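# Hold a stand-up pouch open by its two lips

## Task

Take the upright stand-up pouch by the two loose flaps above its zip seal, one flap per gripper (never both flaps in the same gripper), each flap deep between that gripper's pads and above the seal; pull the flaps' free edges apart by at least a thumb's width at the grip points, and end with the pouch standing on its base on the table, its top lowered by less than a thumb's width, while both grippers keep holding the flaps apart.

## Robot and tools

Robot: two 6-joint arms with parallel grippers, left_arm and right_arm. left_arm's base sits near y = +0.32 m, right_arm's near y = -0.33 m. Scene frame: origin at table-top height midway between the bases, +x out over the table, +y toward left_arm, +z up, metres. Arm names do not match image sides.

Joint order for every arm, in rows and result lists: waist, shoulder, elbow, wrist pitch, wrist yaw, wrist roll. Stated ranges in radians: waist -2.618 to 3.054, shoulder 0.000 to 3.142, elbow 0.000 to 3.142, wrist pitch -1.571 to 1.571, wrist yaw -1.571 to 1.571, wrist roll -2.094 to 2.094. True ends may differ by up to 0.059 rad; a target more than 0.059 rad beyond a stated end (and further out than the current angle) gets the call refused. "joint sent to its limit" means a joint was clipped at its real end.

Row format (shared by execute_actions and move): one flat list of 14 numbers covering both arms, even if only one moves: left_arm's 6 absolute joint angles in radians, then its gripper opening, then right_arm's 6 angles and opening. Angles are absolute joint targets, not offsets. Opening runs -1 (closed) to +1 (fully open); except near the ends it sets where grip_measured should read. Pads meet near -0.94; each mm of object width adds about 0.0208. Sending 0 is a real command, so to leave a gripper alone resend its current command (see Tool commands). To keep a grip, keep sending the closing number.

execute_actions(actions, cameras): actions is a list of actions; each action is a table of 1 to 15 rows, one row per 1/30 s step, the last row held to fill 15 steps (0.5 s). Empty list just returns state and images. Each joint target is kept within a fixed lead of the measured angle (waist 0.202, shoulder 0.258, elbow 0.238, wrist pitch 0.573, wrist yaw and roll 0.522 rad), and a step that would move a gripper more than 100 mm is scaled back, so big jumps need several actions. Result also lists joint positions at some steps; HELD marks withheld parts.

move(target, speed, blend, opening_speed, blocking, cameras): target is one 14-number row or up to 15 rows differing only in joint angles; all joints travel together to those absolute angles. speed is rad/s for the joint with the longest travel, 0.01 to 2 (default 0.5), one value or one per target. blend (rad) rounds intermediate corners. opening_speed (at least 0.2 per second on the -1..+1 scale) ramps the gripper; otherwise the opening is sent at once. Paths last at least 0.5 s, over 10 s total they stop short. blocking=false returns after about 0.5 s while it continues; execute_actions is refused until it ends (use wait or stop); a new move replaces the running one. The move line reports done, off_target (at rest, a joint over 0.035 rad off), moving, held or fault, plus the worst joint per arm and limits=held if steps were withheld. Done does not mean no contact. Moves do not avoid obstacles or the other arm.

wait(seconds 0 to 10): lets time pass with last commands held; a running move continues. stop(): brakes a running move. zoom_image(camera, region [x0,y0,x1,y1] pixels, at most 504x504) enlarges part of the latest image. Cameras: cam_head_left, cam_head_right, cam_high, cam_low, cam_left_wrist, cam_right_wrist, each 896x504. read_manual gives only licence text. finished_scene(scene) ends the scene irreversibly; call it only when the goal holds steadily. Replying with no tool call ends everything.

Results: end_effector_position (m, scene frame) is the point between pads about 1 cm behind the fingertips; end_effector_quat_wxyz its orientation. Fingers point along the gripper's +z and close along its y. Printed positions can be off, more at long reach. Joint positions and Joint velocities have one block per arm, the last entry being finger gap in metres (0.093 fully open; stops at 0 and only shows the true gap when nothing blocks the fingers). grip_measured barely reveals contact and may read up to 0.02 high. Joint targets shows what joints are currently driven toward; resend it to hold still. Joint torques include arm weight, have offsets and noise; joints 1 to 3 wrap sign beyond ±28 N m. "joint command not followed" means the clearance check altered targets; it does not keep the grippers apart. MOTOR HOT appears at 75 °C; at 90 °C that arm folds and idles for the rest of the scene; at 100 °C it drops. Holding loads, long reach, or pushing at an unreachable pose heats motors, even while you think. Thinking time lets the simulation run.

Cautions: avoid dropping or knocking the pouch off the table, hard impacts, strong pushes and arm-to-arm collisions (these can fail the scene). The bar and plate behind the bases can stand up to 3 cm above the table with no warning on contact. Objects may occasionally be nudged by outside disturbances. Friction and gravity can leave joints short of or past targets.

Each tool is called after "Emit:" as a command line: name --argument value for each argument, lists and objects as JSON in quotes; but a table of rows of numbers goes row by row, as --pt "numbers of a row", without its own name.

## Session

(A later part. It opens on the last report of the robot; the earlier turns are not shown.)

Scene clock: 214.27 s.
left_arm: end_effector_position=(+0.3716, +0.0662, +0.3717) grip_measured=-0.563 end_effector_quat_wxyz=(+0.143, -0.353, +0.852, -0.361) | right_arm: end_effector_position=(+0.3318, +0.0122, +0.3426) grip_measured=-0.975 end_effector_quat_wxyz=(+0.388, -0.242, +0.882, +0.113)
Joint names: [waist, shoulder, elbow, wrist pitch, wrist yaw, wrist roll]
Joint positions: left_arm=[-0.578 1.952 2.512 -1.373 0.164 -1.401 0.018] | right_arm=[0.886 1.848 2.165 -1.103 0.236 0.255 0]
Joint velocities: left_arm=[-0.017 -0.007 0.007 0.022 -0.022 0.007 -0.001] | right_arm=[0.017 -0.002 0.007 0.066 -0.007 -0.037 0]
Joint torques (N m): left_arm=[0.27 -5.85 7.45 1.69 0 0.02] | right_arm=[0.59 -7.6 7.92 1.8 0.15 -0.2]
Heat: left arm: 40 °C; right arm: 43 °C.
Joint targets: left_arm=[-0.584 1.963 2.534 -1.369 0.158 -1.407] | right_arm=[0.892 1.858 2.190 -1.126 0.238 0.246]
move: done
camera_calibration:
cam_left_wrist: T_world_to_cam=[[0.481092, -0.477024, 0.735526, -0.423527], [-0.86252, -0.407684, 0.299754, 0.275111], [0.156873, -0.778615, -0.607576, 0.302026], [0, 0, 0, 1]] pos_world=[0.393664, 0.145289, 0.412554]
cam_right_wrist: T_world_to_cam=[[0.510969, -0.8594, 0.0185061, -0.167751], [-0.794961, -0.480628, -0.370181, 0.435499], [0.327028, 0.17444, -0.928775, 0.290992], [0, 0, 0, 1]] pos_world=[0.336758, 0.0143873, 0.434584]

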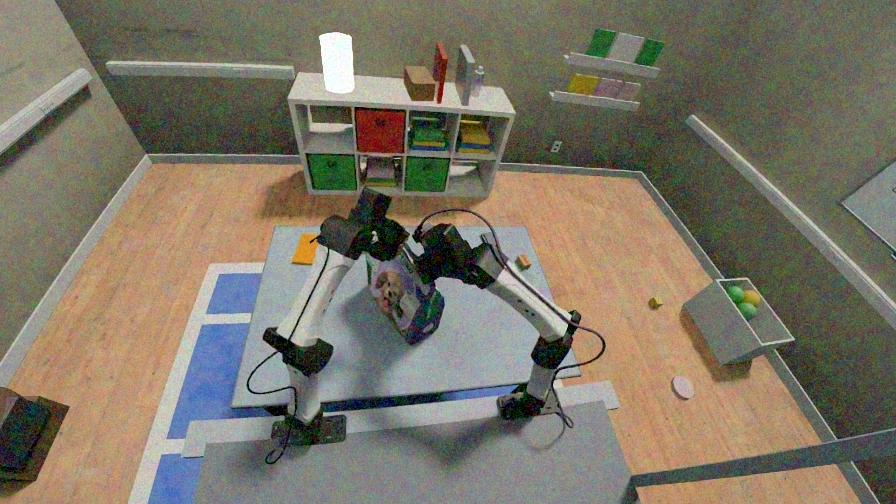

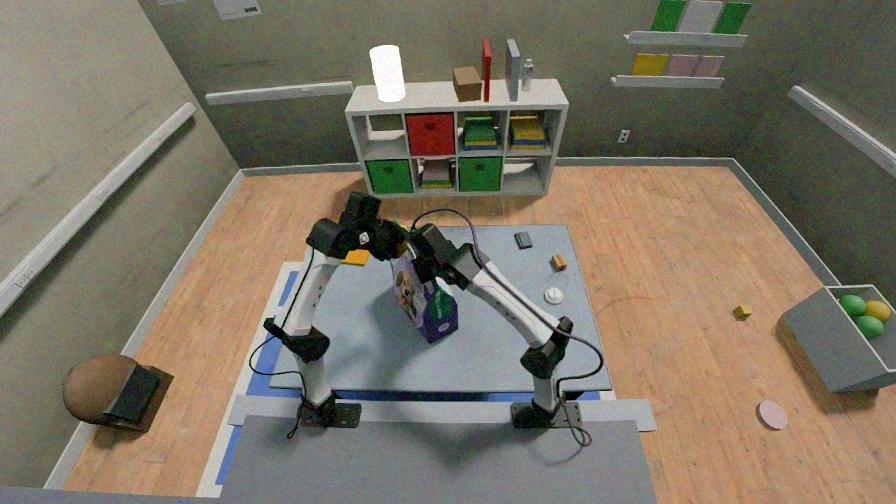

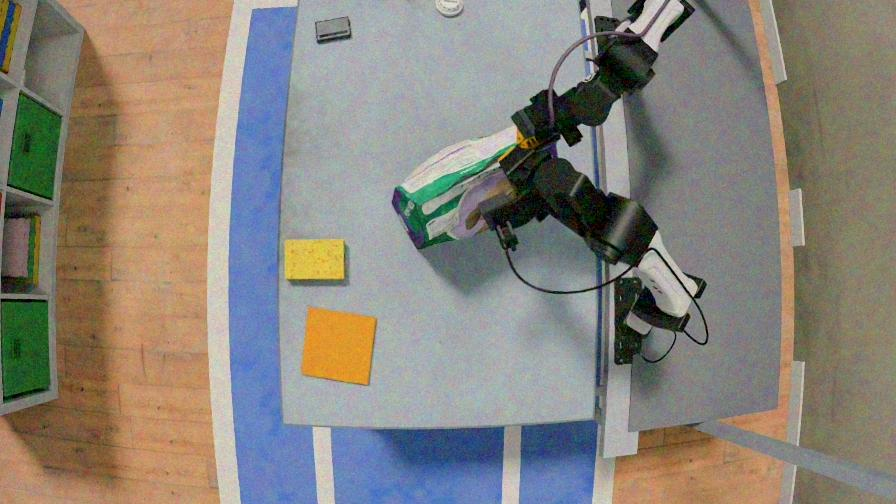

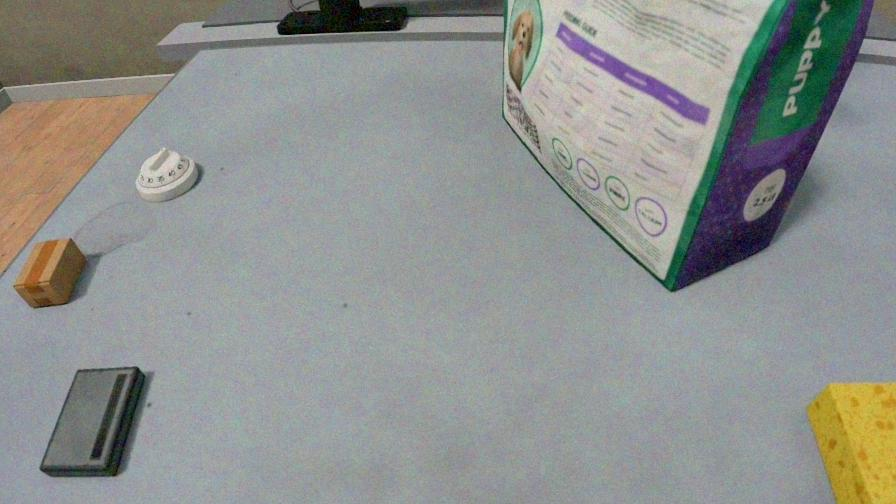

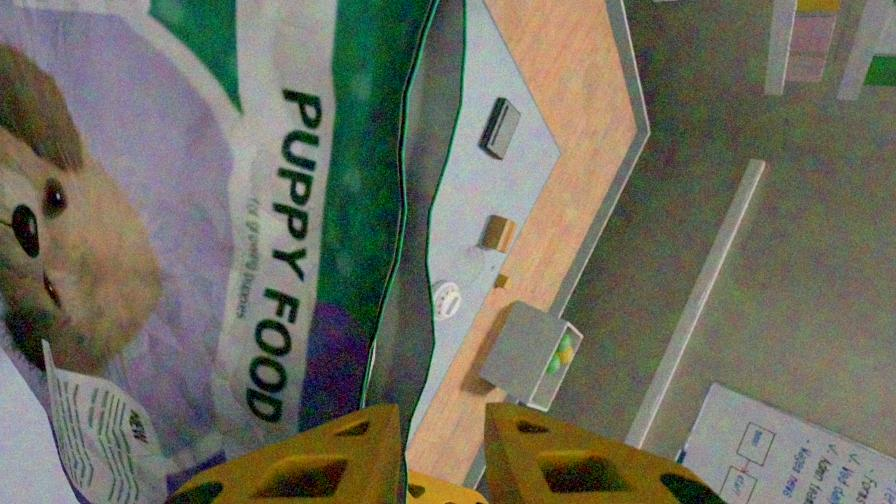

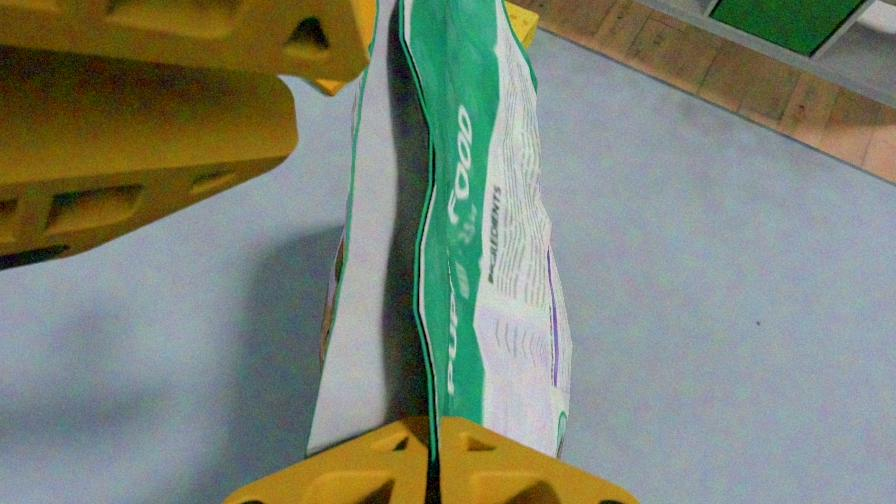

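Emit:
move --pt "-0.585 1.857 2.273 -1.23 0.16 -1.407 -0.565 0.892 1.858 2.19 -1.126 0.238 0.246 -1" --cameras '["cam_left_wrist","cam_right_wrist"]'

Emit:
zoom_image --camera "cam_left_wrist" --region '[300, 280, 600, 504]'

Emit:
zoom_image --camera "cam_right_wrist" --region '[200, 0, 600, 504]'

Scene clock: 226.57 s.
left_arm: end_effector_position=(+0.3756, +0.0633, +0.3417) grip_measured=-0.563 end_effector_quat_wxyz=(+0.134, -0.357, +0.857, -0.348) | right_arm: end_effector_position=(+0.3318, +0.0122, +0.3426) grip_measured=-0.975 end_effector_quat_wxyz=(+0.388, -0.242, +0.882, +0.113)
Joint names: [waist, shoulder, elbow, wrist pitch, wrist yaw, wrist roll]
Joint positions: left_arm=[-0.578 1.885 2.285 -1.246 0.163 -1.402 0.018] | right_arm=[0.886 1.848 2.165 -1.103 0.236 0.255 0]
Joint velocities: left_arm=[-0.017 -0.012 0.002 0.022 -0.007 -0.051 0] | right_arm=[-0.002 -0.017 0.002 -0.051 -0.007 -0.022 0]
Joint torques (N m): left_arm=[0.01 -8.92 5.16 1.76 0.05 0] | right_arm=[0.43 -7.57 7.75 1.79 0.17 -0.23]
Heat: left arm: 40 °C; right arm: 43 °C.
Joint targets: left_arm=[-0.585 1.857 2.273 -1.230 0.160 -1.407] | right_arm=[0.892 1.858 2.190 -1.126 0.238 0.246]
move: done
camera_calibration:
cam_left_wrist: T_world_to_cam=[[0.502074, -0.490093, 0.712552, -0.403987], [-0.853478, -0.413816, 0.316751, 0.277603], [0.139628, -0.76718, -0.62605, 0.293055], [0, 0, 0, 1]] pos_world=[0.39884, 0.141712, 0.383398]
cam_right_wrist: T_world_to_cam=[[0.510969, -0.8594, 0.0185061, -0.167751], [-0.794961, -0.480628, -0.370181, 0.435499], [0.327028, 0.17444, -0.928775, 0.290992], [0, 0, 0, 1]] pos_world=[0.336758, 0.0143873, 0.434584]
Images, in order (width x height): cam_left_wrist 896x504, cam_right_wrist 896x504.

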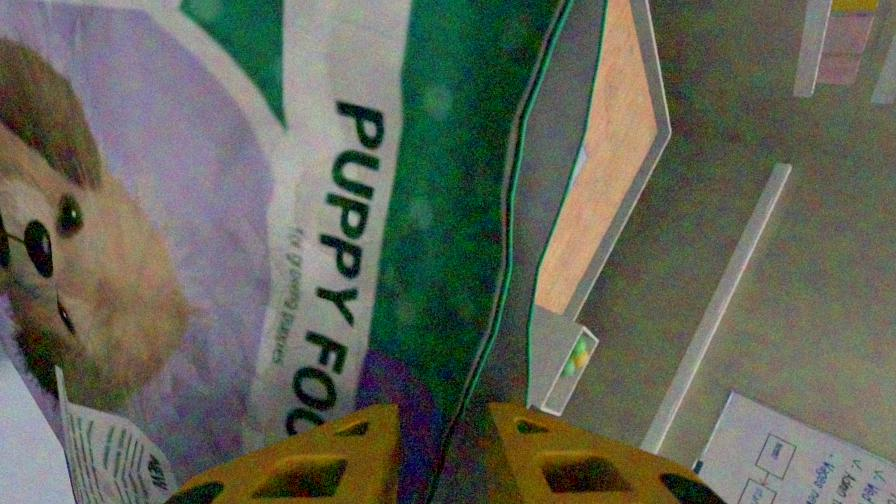

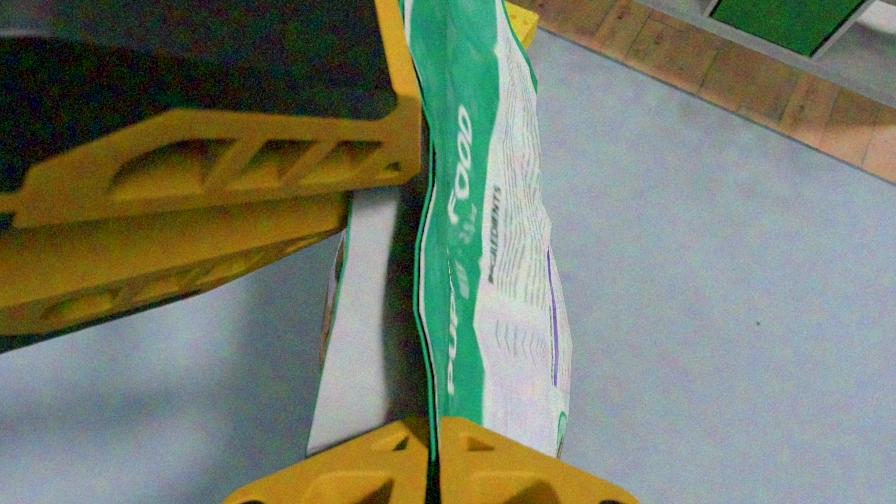

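Scaled by 1.680 from the camera's 896x504 image, which has a finer 1280x720 frame.

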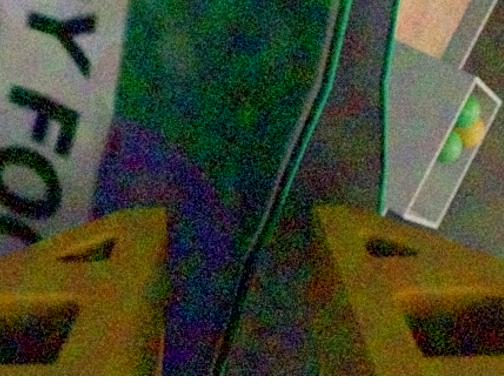

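Scaled by 1.000.

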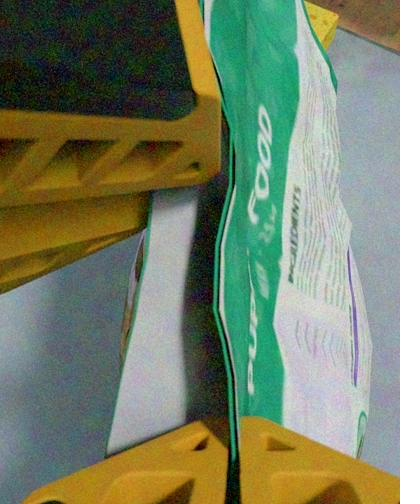

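Emit:
move --pt "-0.585 1.814 2.167 -1.168 0.16 -1.407 -0.565 0.892 1.858 2.19 -1.126 0.238 0.246 -1" --cameras '["cam_left_wrist","cam_right_wrist"]' --speed 0.2

Emit:
zoom_image --camera "cam_left_wrist" --region '[300, 280, 600, 504]'

Emit:
zoom_image --camera "cam_right_wrist" --region '[200, 0, 600, 504]'

Scene clock: 233.93 s.
left_arm: end_effector_position=(+0.3744, +0.0639, +0.3314) grip_measured=-0.563 end_effector_quat_wxyz=(+0.134, -0.357, +0.857, -0.347) | right_arm: end_effector_position=(+0.3318, +0.0122, +0.3426) grip_measured=-0.975 end_effector_quat_wxyz=(+0.388, -0.242, +0.882, +0.113)
Joint names: [waist, shoulder, elbow, wrist pitch, wrist yaw, wrist roll]
Joint positions: left_arm=[-0.578 1.844 2.179 -1.183 0.163 -1.402 0.018] | right_arm=[0.886 1.848 2.165 -1.103 0.236 0.255 0]
Joint velocities: left_arm=[0.007 -0.002 -0.002 -0.007 -0.007 -0.022 -0.001] | right_arm=[0.002 -0.002 0.002 -0.022 0.007 -0.037 0]
Joint torques (N m): left_arm=[0.13 -8.77 5.37 1.75 0.03 0.01] | right_arm=[0.53 -7.64 7.83 1.79 0.12 -0.23]
Heat: left arm: 41 °C; right arm: 43 °C.
Joint targets: left_arm=[-0.585 1.814 2.167 -1.168 0.160 -1.407] | right_arm=[0.892 1.858 2.190 -1.126 0.238 0.246]
move: done
camera_calibration:
cam_left_wrist: T_world_to_cam=[[0.502986, -0.490677, 0.711506, -0.395668], [-0.853077, -0.414051, 0.317524, 0.279687], [0.138798, -0.76668, -0.626847, 0.287713], [0, 0, 0, 1]] pos_world=[0.397676, 0.142244, 0.373065]
cam_right_wrist: T_world_to_cam=[[0.510969, -0.8594, 0.0185061, -0.167751], [-0.794961, -0.480628, -0.370181, 0.435499], [0.327028, 0.17444, -0.928775, 0.290992], [0, 0, 0, 1]] pos_world=[0.336758, 0.0143873, 0.434584]
Images, in order (width x height): cam_left_wrist 896x504, cam_right_wrist 896x504.

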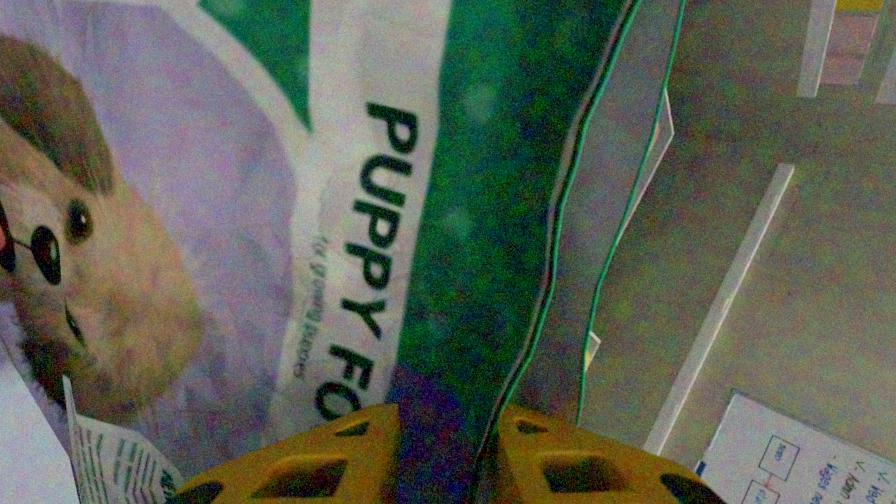

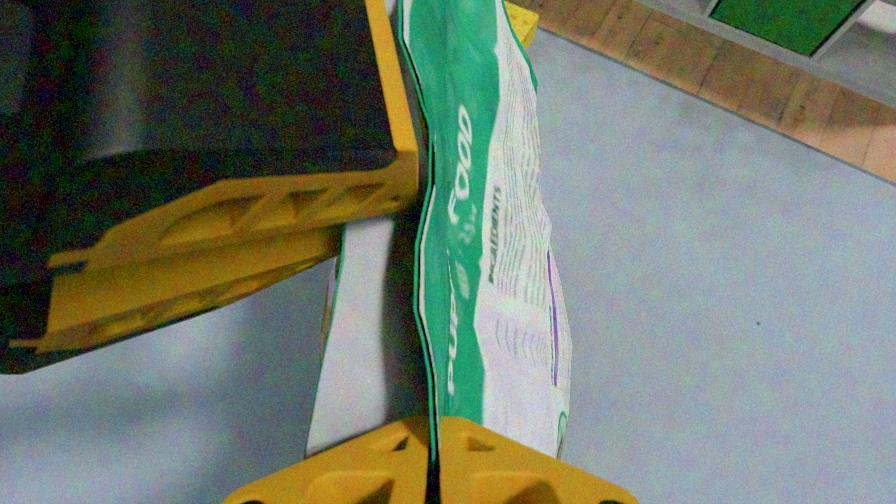

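Scaled by 1.680 from the camera's 896x504 image, which has a finer 1280x720 frame.

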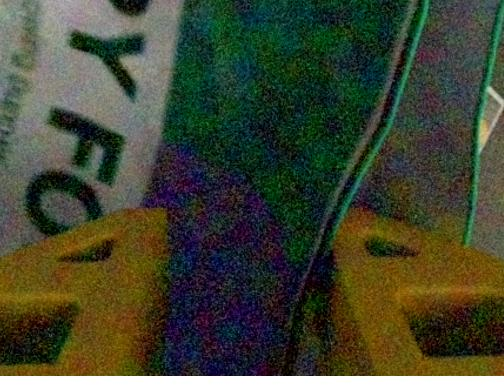

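Scaled by 1.000.

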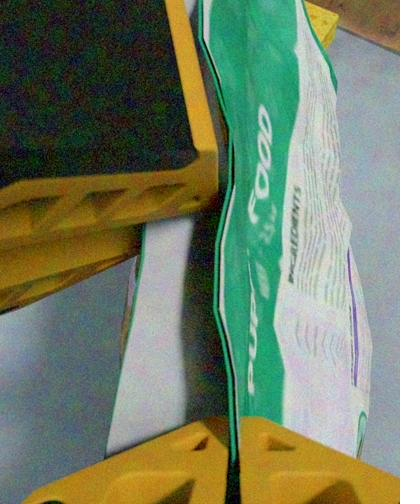

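Emit:
move --target '[-0.585,1.814,2.167,-1.168,0.16,-1.407,-1,0.892,1.858,2.19,-1.126,0.238,0.246,-1]' --opening_speed 0.4

Emit:
zoom_image --camera "cam_left_wrist" --region '[300, 250, 600, 504]'

Emit:
zoom_image --camera "cam_right_wrist" --region '[200, 0, 600, 504]'

Scene clock: 238.57 s.
left_arm: end_effector_position=(+0.3761, +0.0629, +0.3330) grip_measured=-0.980 end_effector_quat_wxyz=(+0.136, -0.356, +0.855, -0.351) | right_arm: end_effector_position=(+0.3318, +0.0123, +0.3427) grip_measured=-0.975 end_effector_quat_wxyz=(+0.388, -0.241, +0.882, +0.113)
Joint names: [waist, shoulder, elbow, wrist pitch, wrist yaw, wrist roll]
Joint positions: left_arm=[-0.578 1.844 2.178 -1.172 0.163 -1.402 0] | right_arm=[0.886 1.848 2.165 -1.103 0.236 0.255 0]
Joint velocities: left_arm=[0.007 -0.002 -0.007 0.007 -0.051 0.051 0] | right_arm=[-0.007 0.012 -0.017 -0.022 -0.066 -0.066 0]
Joint torques (N m): left_arm=[-0.02 -9.05 5.42 1.66 0.07 -0.01] | right_arm=[0.47 -7.57 7.83 1.77 0.14 -0.21]
Heat: left arm: 41 °C; right arm: 43 °C.
Joint targets: left_arm=[-0.585 1.814 2.167 -1.168 0.160 -1.407] | right_arm=[0.892 1.858 2.190 -1.126 0.238 0.246]
move: done
camera_calibration:
cam_left_wrist: T_world_to_cam=[[0.496576, -0.486569, 0.718793, -0.39843], [-0.855866, -0.412422, 0.312093, 0.282964], [0.144591, -0.770168, -0.621237, 0.283859], [0, 0, 0, 1]] pos_world=[0.398986, 0.141456, 0.374421]
cam_right_wrist: T_world_to_cam=[[0.510969, -0.859403, 0.018376, -0.167685], [-0.794869, -0.480522, -0.370515, 0.435661], [0.327252, 0.174715, -0.928645, 0.290908], [0, 0, 0, 1]] pos_world=[0.336775, 0.0144096, 0.434651]

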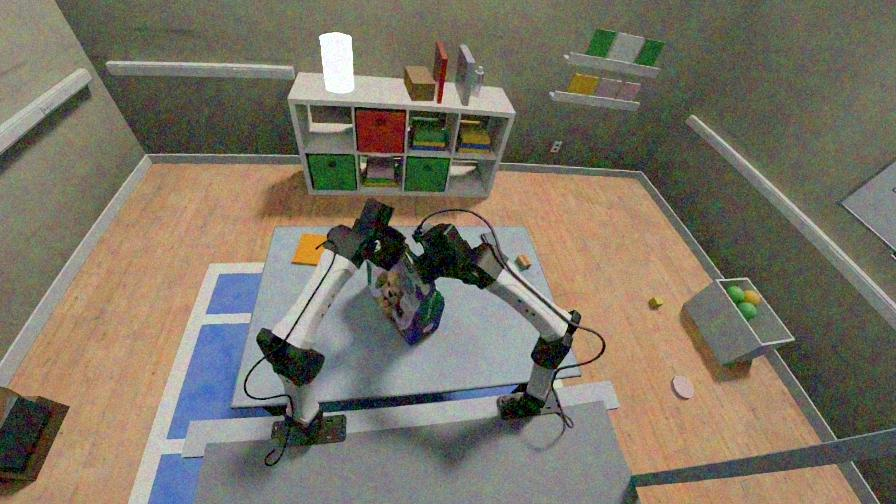

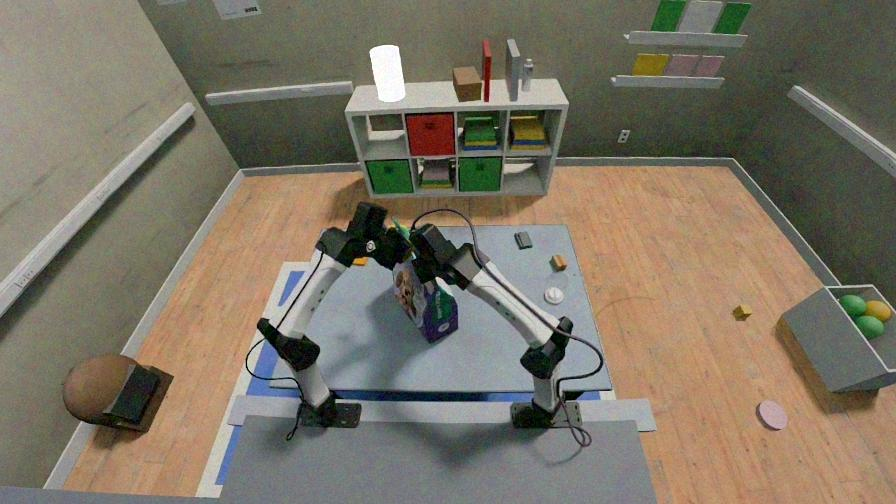

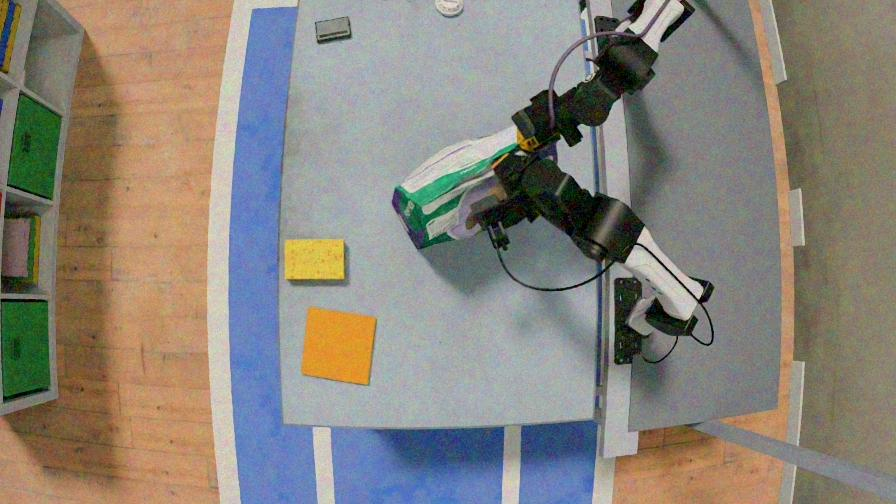

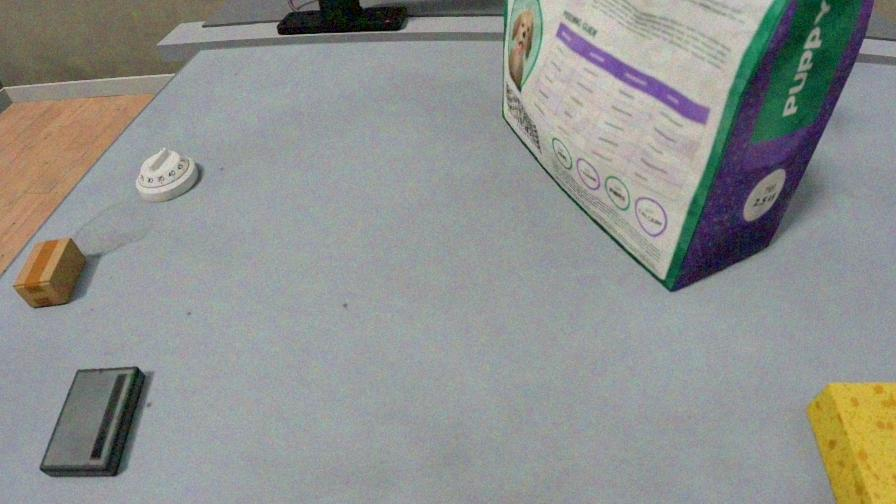

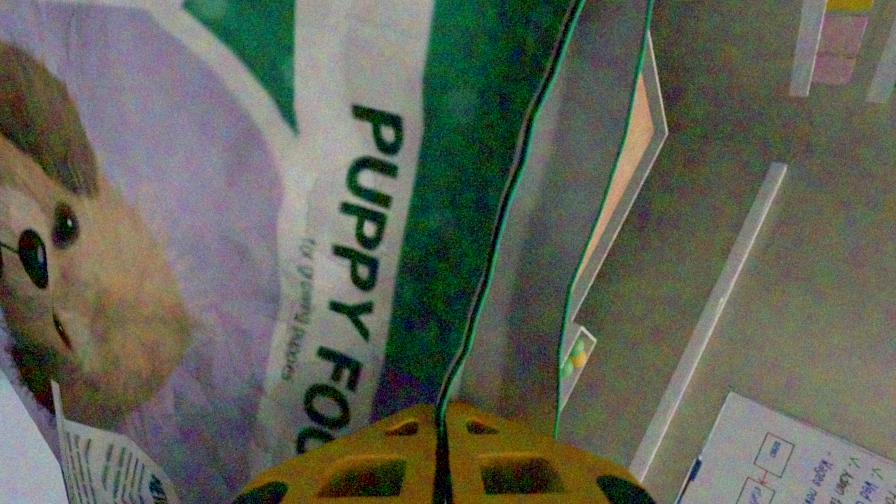

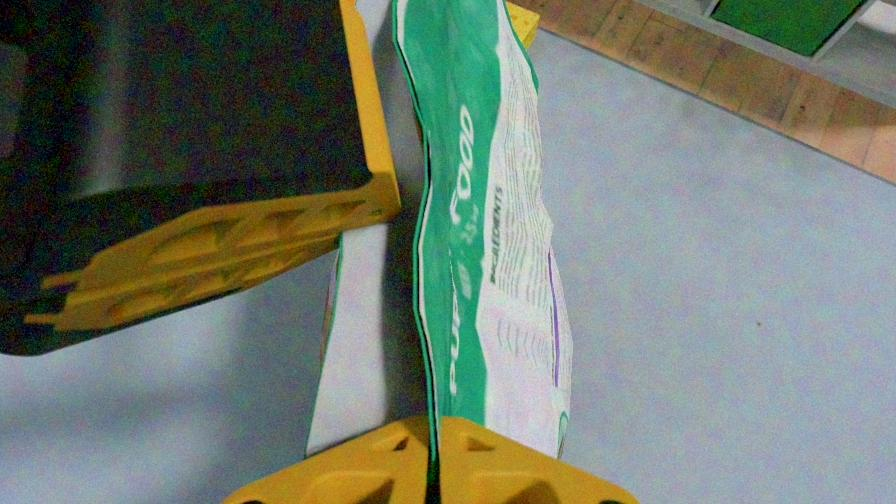

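Scaled by 1.680 from the camera's 896x504 image, which has a finer 1280x720 frame.

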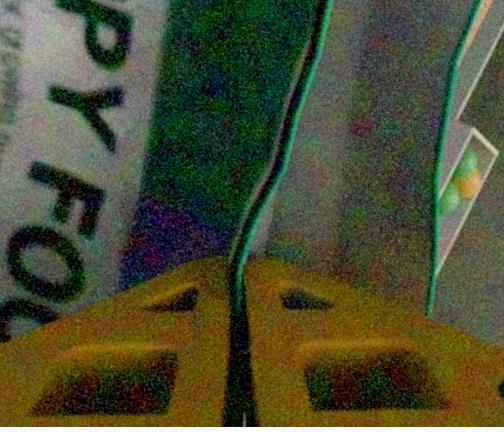

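Scaled by 1.000.

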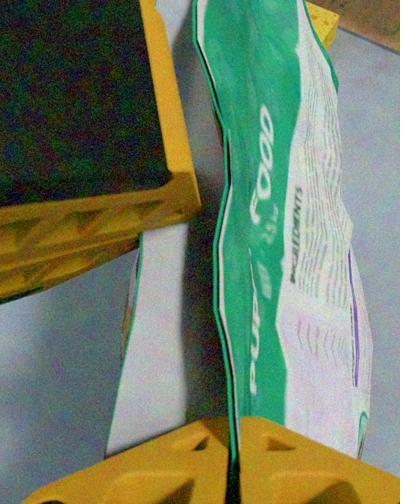

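Emit:
move --target '[-0.558,1.764,2.098,-1.151,0.16,-1.407,-1,0.856,1.813,2.125,-1.105,0.238,0.246,-1]' --speed 0.05

Emit:
zoom_image --camera "cam_left_wrist" --region '[300, 250, 600, 504]'

Emit:
zoom_image --camera "cam_right_wrist" --region '[200, 0, 600, 504]'

Emit:
zoom_image --camera "cam_high" --region '[370, 100, 590, 260]'

Scene clock: 246.87 s.
left_arm: end_effector_position=(+0.3742, +0.0684, +0.3312) grip_measured=-0.980 end_effector_quat_wxyz=(+0.140, -0.358, +0.852, -0.355) | right_arm: end_effector_position=(+0.3340, +0.0106, +0.3420) grip_measured=-0.975 end_effector_quat_wxyz=(+0.387, -0.239, +0.882, +0.121)
Joint names: [waist, shoulder, elbow, wrist pitch, wrist yaw, wrist roll]
Joint positions: left_arm=[-0.569 1.803 2.109 -1.133 0.164 -1.402 0] | right_arm=[0.873 1.837 2.142 -1.083 0.215 0.255 0]
Joint velocities: left_arm=[-0.007 -0.002 0.007 0.051 0.051 0.007 0] | right_arm=[-0.002 -0.012 -0.007 0.051 -0.081 -0.066 0]
Joint torques (N m): left_arm=[1.66 -9.47 5.55 1.44 0.07 -0.01] | right_arm=[-1.44 -10.33 4.36 1.77 0.46 -0.24]
Heat: left arm: 41 °C; right arm: 43 °C.
Joint targets: left_arm=[-0.558 1.764 2.098 -1.151 0.160 -1.407] | right_arm=[0.856 1.813 2.125 -1.105 0.238 0.246]
move: off_target (left_arm); left_arm: the shoulder is farthest, 0.039 rad from its target
camera_calibration:
cam_left_wrist: T_world_to_cam=[[0.494228, -0.478149, 0.726025, -0.395638], [-0.855201, -0.417389, 0.307275, 0.285857], [0.156111, -0.772761, -0.615199, 0.281166], [0, 0, 0, 1]] pos_world=[0.396108, 0.147414, 0.372379]
cam_right_wrist: T_world_to_cam=[[0.512981, -0.858399, 0.00156122, -0.165116], [-0.795924, -0.476326, -0.373656, 0.437758], [0.32149, 0.190436, -0.927566, 0.291226], [0, 0, 0, 1]] pos_world=[0.339497, 0.0113199, 0.43396]

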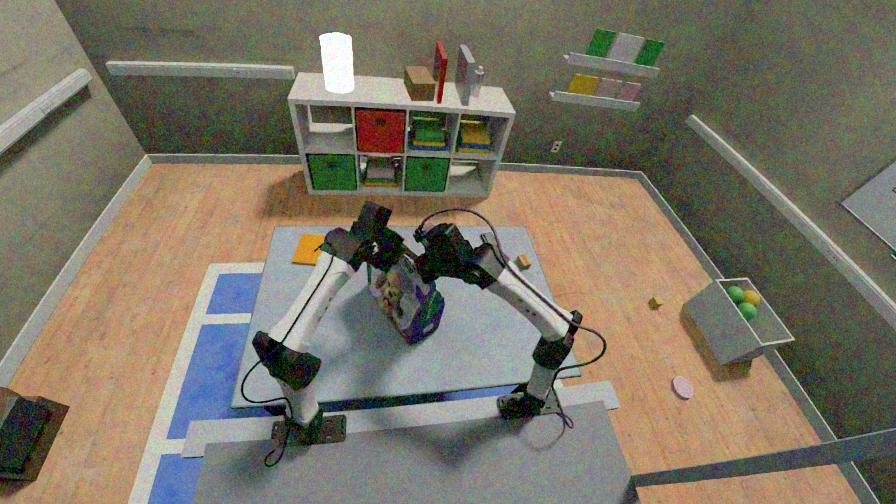

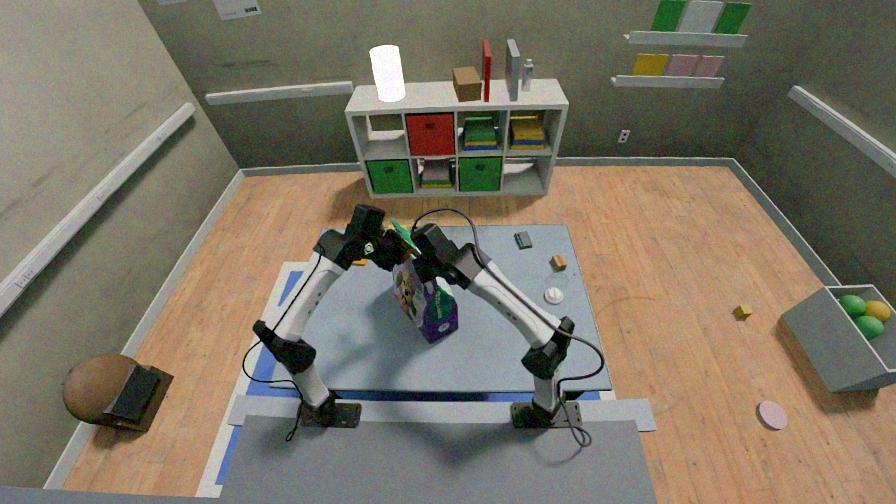

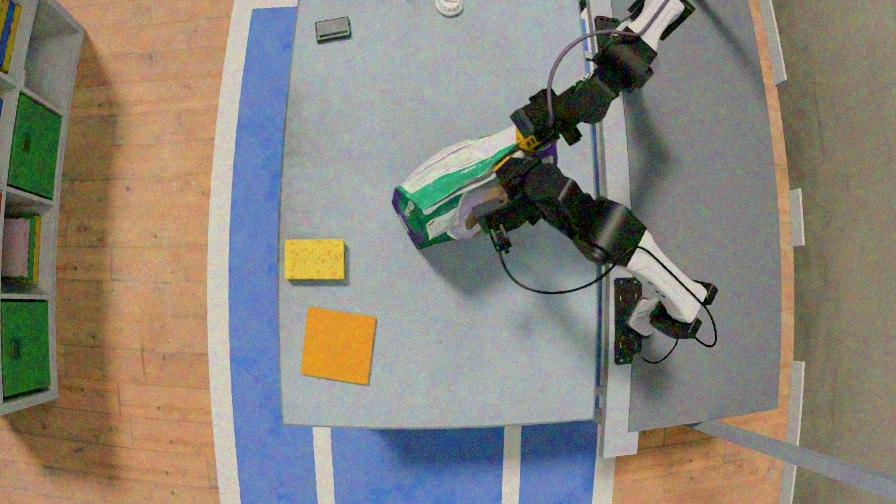

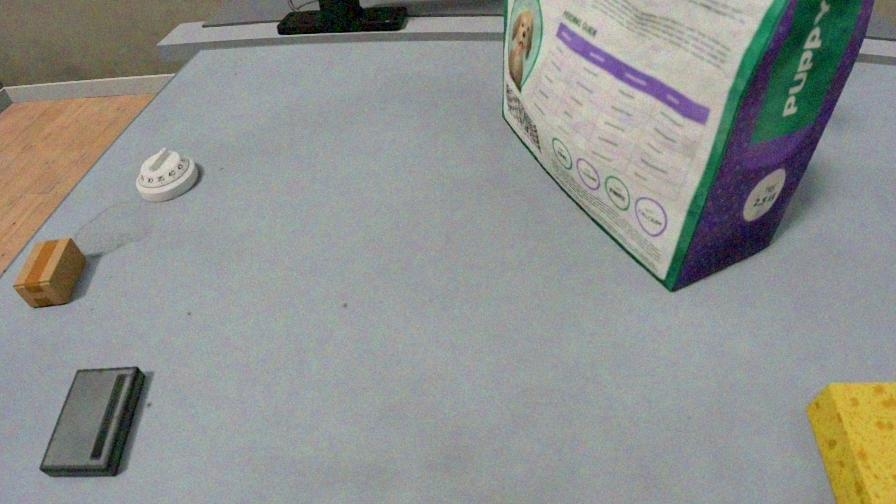

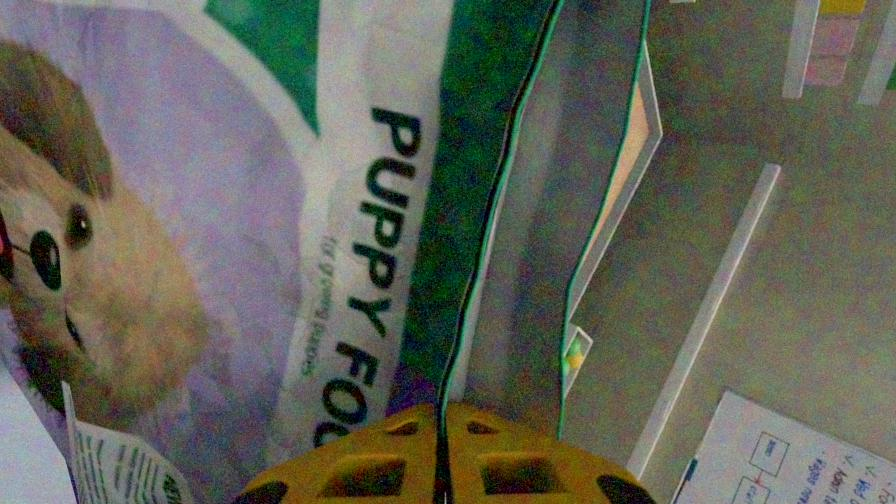

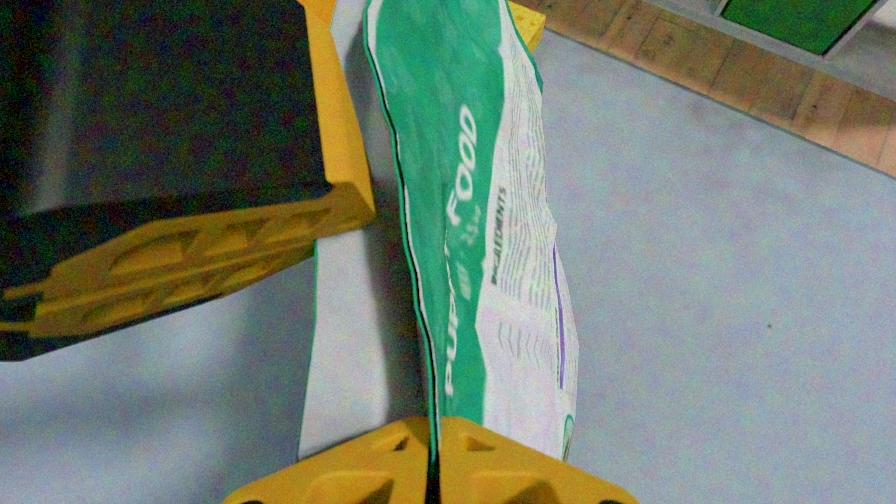

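Scaled by 1.680 from the camera's 896x504 image, which has a finer 1280x720 frame.

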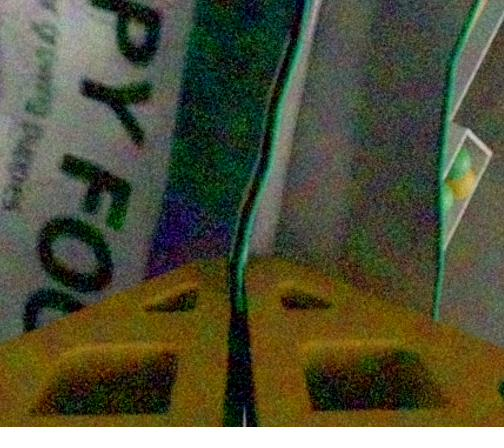

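Scaled by 1.000.

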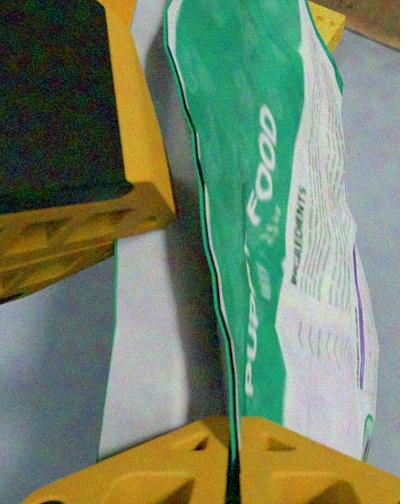

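Scaled by 2.291 from the camera's 896x504 image, which has a finer 1280x720 frame.

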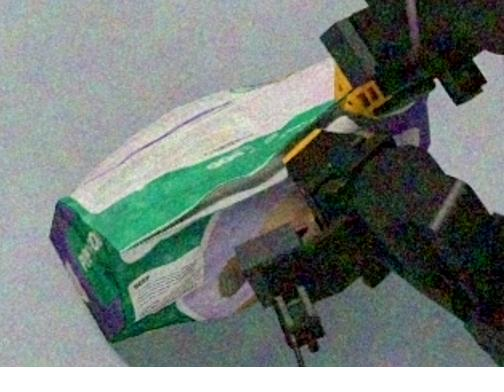

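Emit:
move --target '[-0.546,1.743,2.083,-1.151,0.16,-1.407,-1,0.845,1.804,2.117,-1.105,0.238,0.246,-1]' --speed 0.05

Scene clock: 261.43 s.
left_arm: end_effector_position=(+0.3730, +0.0707, +0.3312) grip_measured=-0.980 end_effector_quat_wxyz=(+0.138, -0.359, +0.851, -0.357) | right_arm: end_effector_position=(+0.3342, +0.0107, +0.3424) grip_measured=-0.975 end_effector_quat_wxyz=(+0.386, -0.239, +0.882, +0.128)
Joint names: [waist, shoulder, elbow, wrist pitch, wrist yaw, wrist roll]
Joint positions: left_arm=[-0.563 1.79 2.091 -1.125 0.173 -1.402 0] | right_arm=[0.867 1.831 2.134 -1.073 0.2 0.255 0]
Joint velocities: left_arm=[-0.002 0.007 -0.002 0.022 -0.095 0.022 0] | right_arm=[0.002 -0.007 -0.017 0.022 0.022 0.051 0]
Joint torques (N m): left_arm=[2.07 -9.99 5.75 1.4 -0.08 0] | right_arm=[-1.84 -10.63 4.38 1.71 0.51 -0.18]
Heat: left arm: 41 °C; right arm: 45 °C.
Joint targets: left_arm=[-0.546 1.743 2.083 -1.151 0.160 -1.407] | right_arm=[0.845 1.804 2.117 -1.105 0.238 0.246]
move: off_target (left_arm, right_arm); left_arm: the shoulder is farthest, 0.047 rad from its target; right_arm: the wrist yaw is farthest, 0.038 rad from its target
camera_calibration:
cam_left_wrist: T_world_to_cam=[[0.495626, -0.473119, 0.728364, -0.39562], [-0.854627, -0.41514, 0.311883, 0.283917], [0.154815, -0.777057, -0.610094, 0.282263], [0, 0, 0, 1]] pos_world=[0.395024, 0.150024, 0.371813]
cam_right_wrist: T_world_to_cam=[[0.51786, -0.855399, -0.0106436, -0.162653], [-0.794843, -0.476524, -0.375698, 0.43849], [0.3163, 0.203019, -0.926681, 0.292771], [0, 0, 0, 1]] pos_world=[0.340159, 0.0103799, 0.434314]

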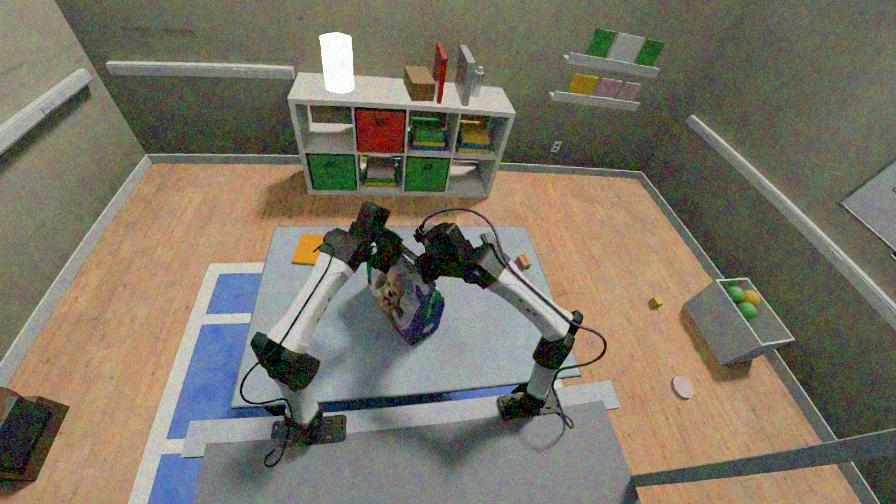

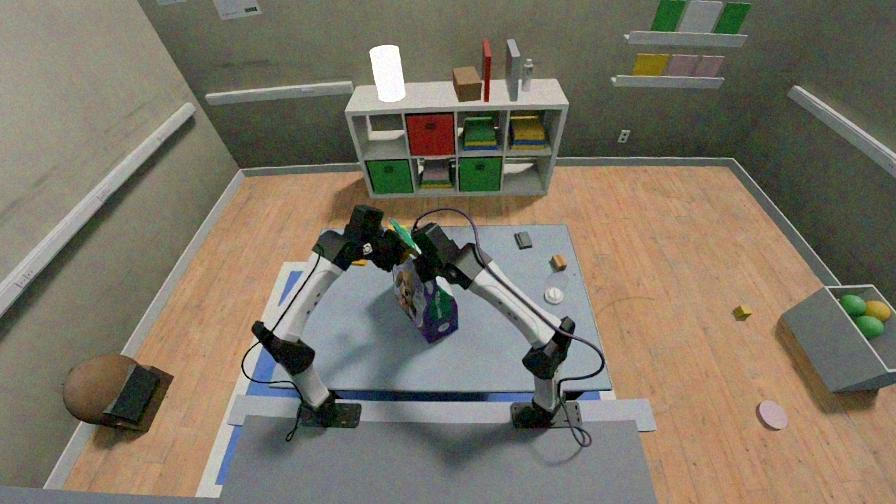

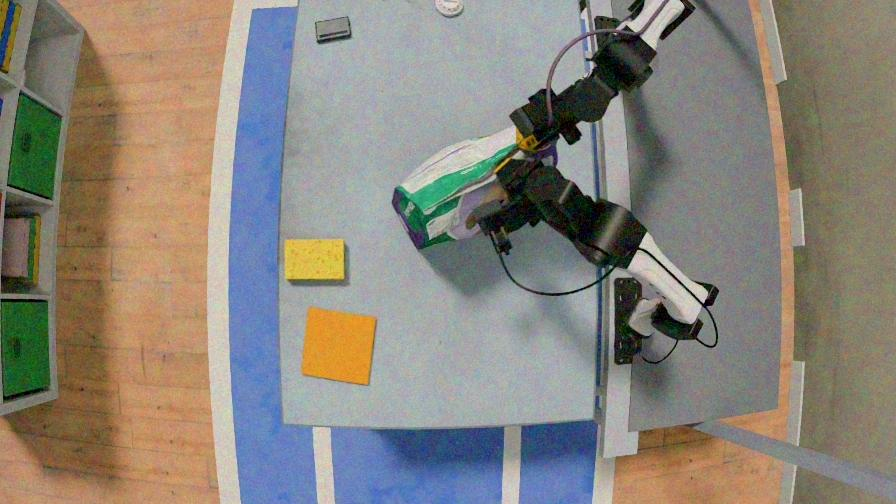

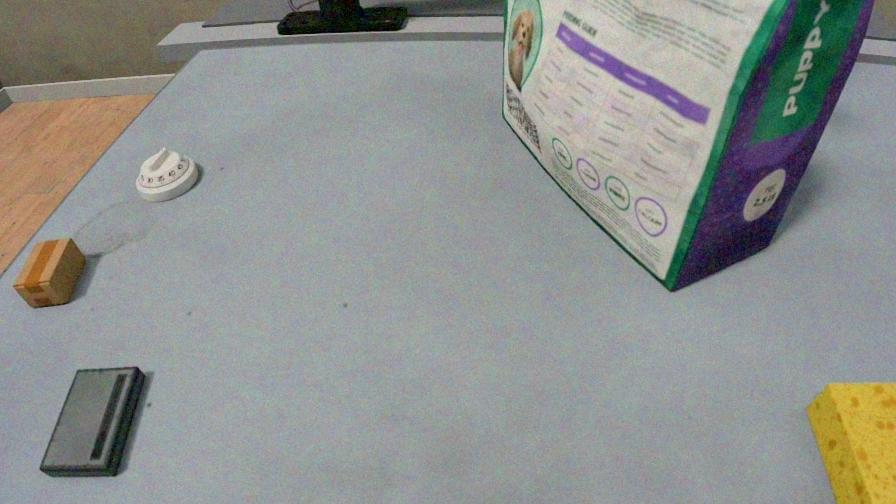

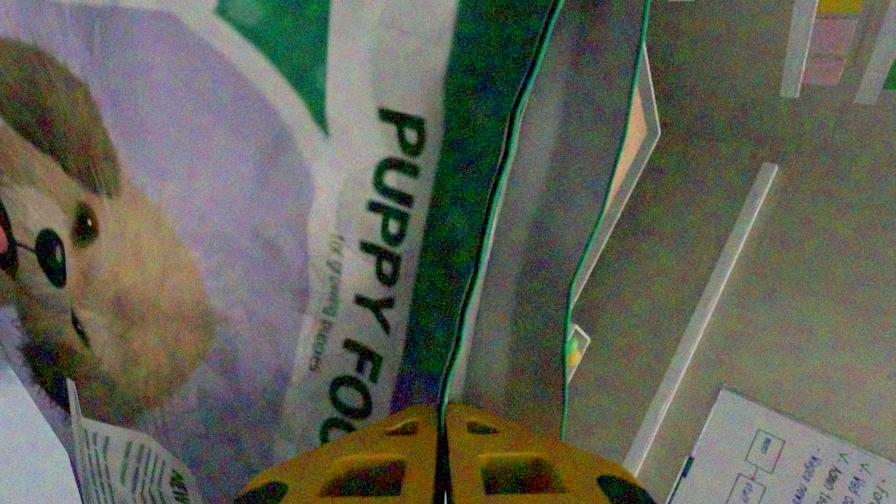

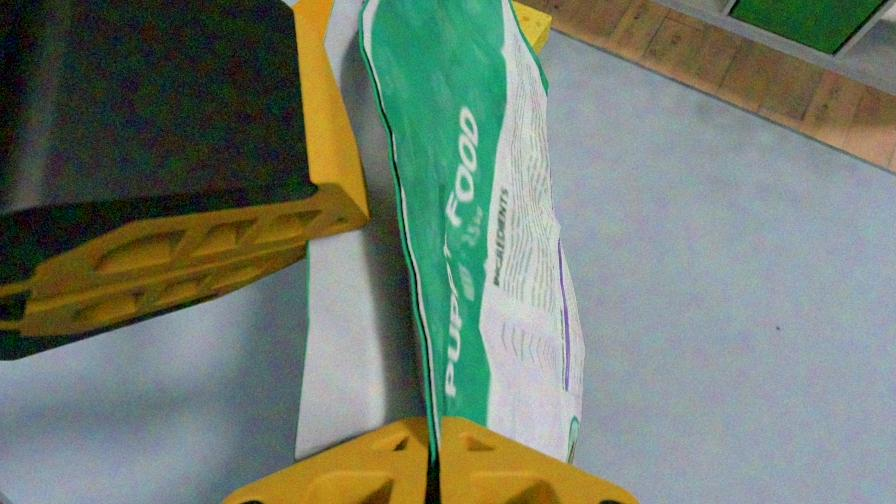

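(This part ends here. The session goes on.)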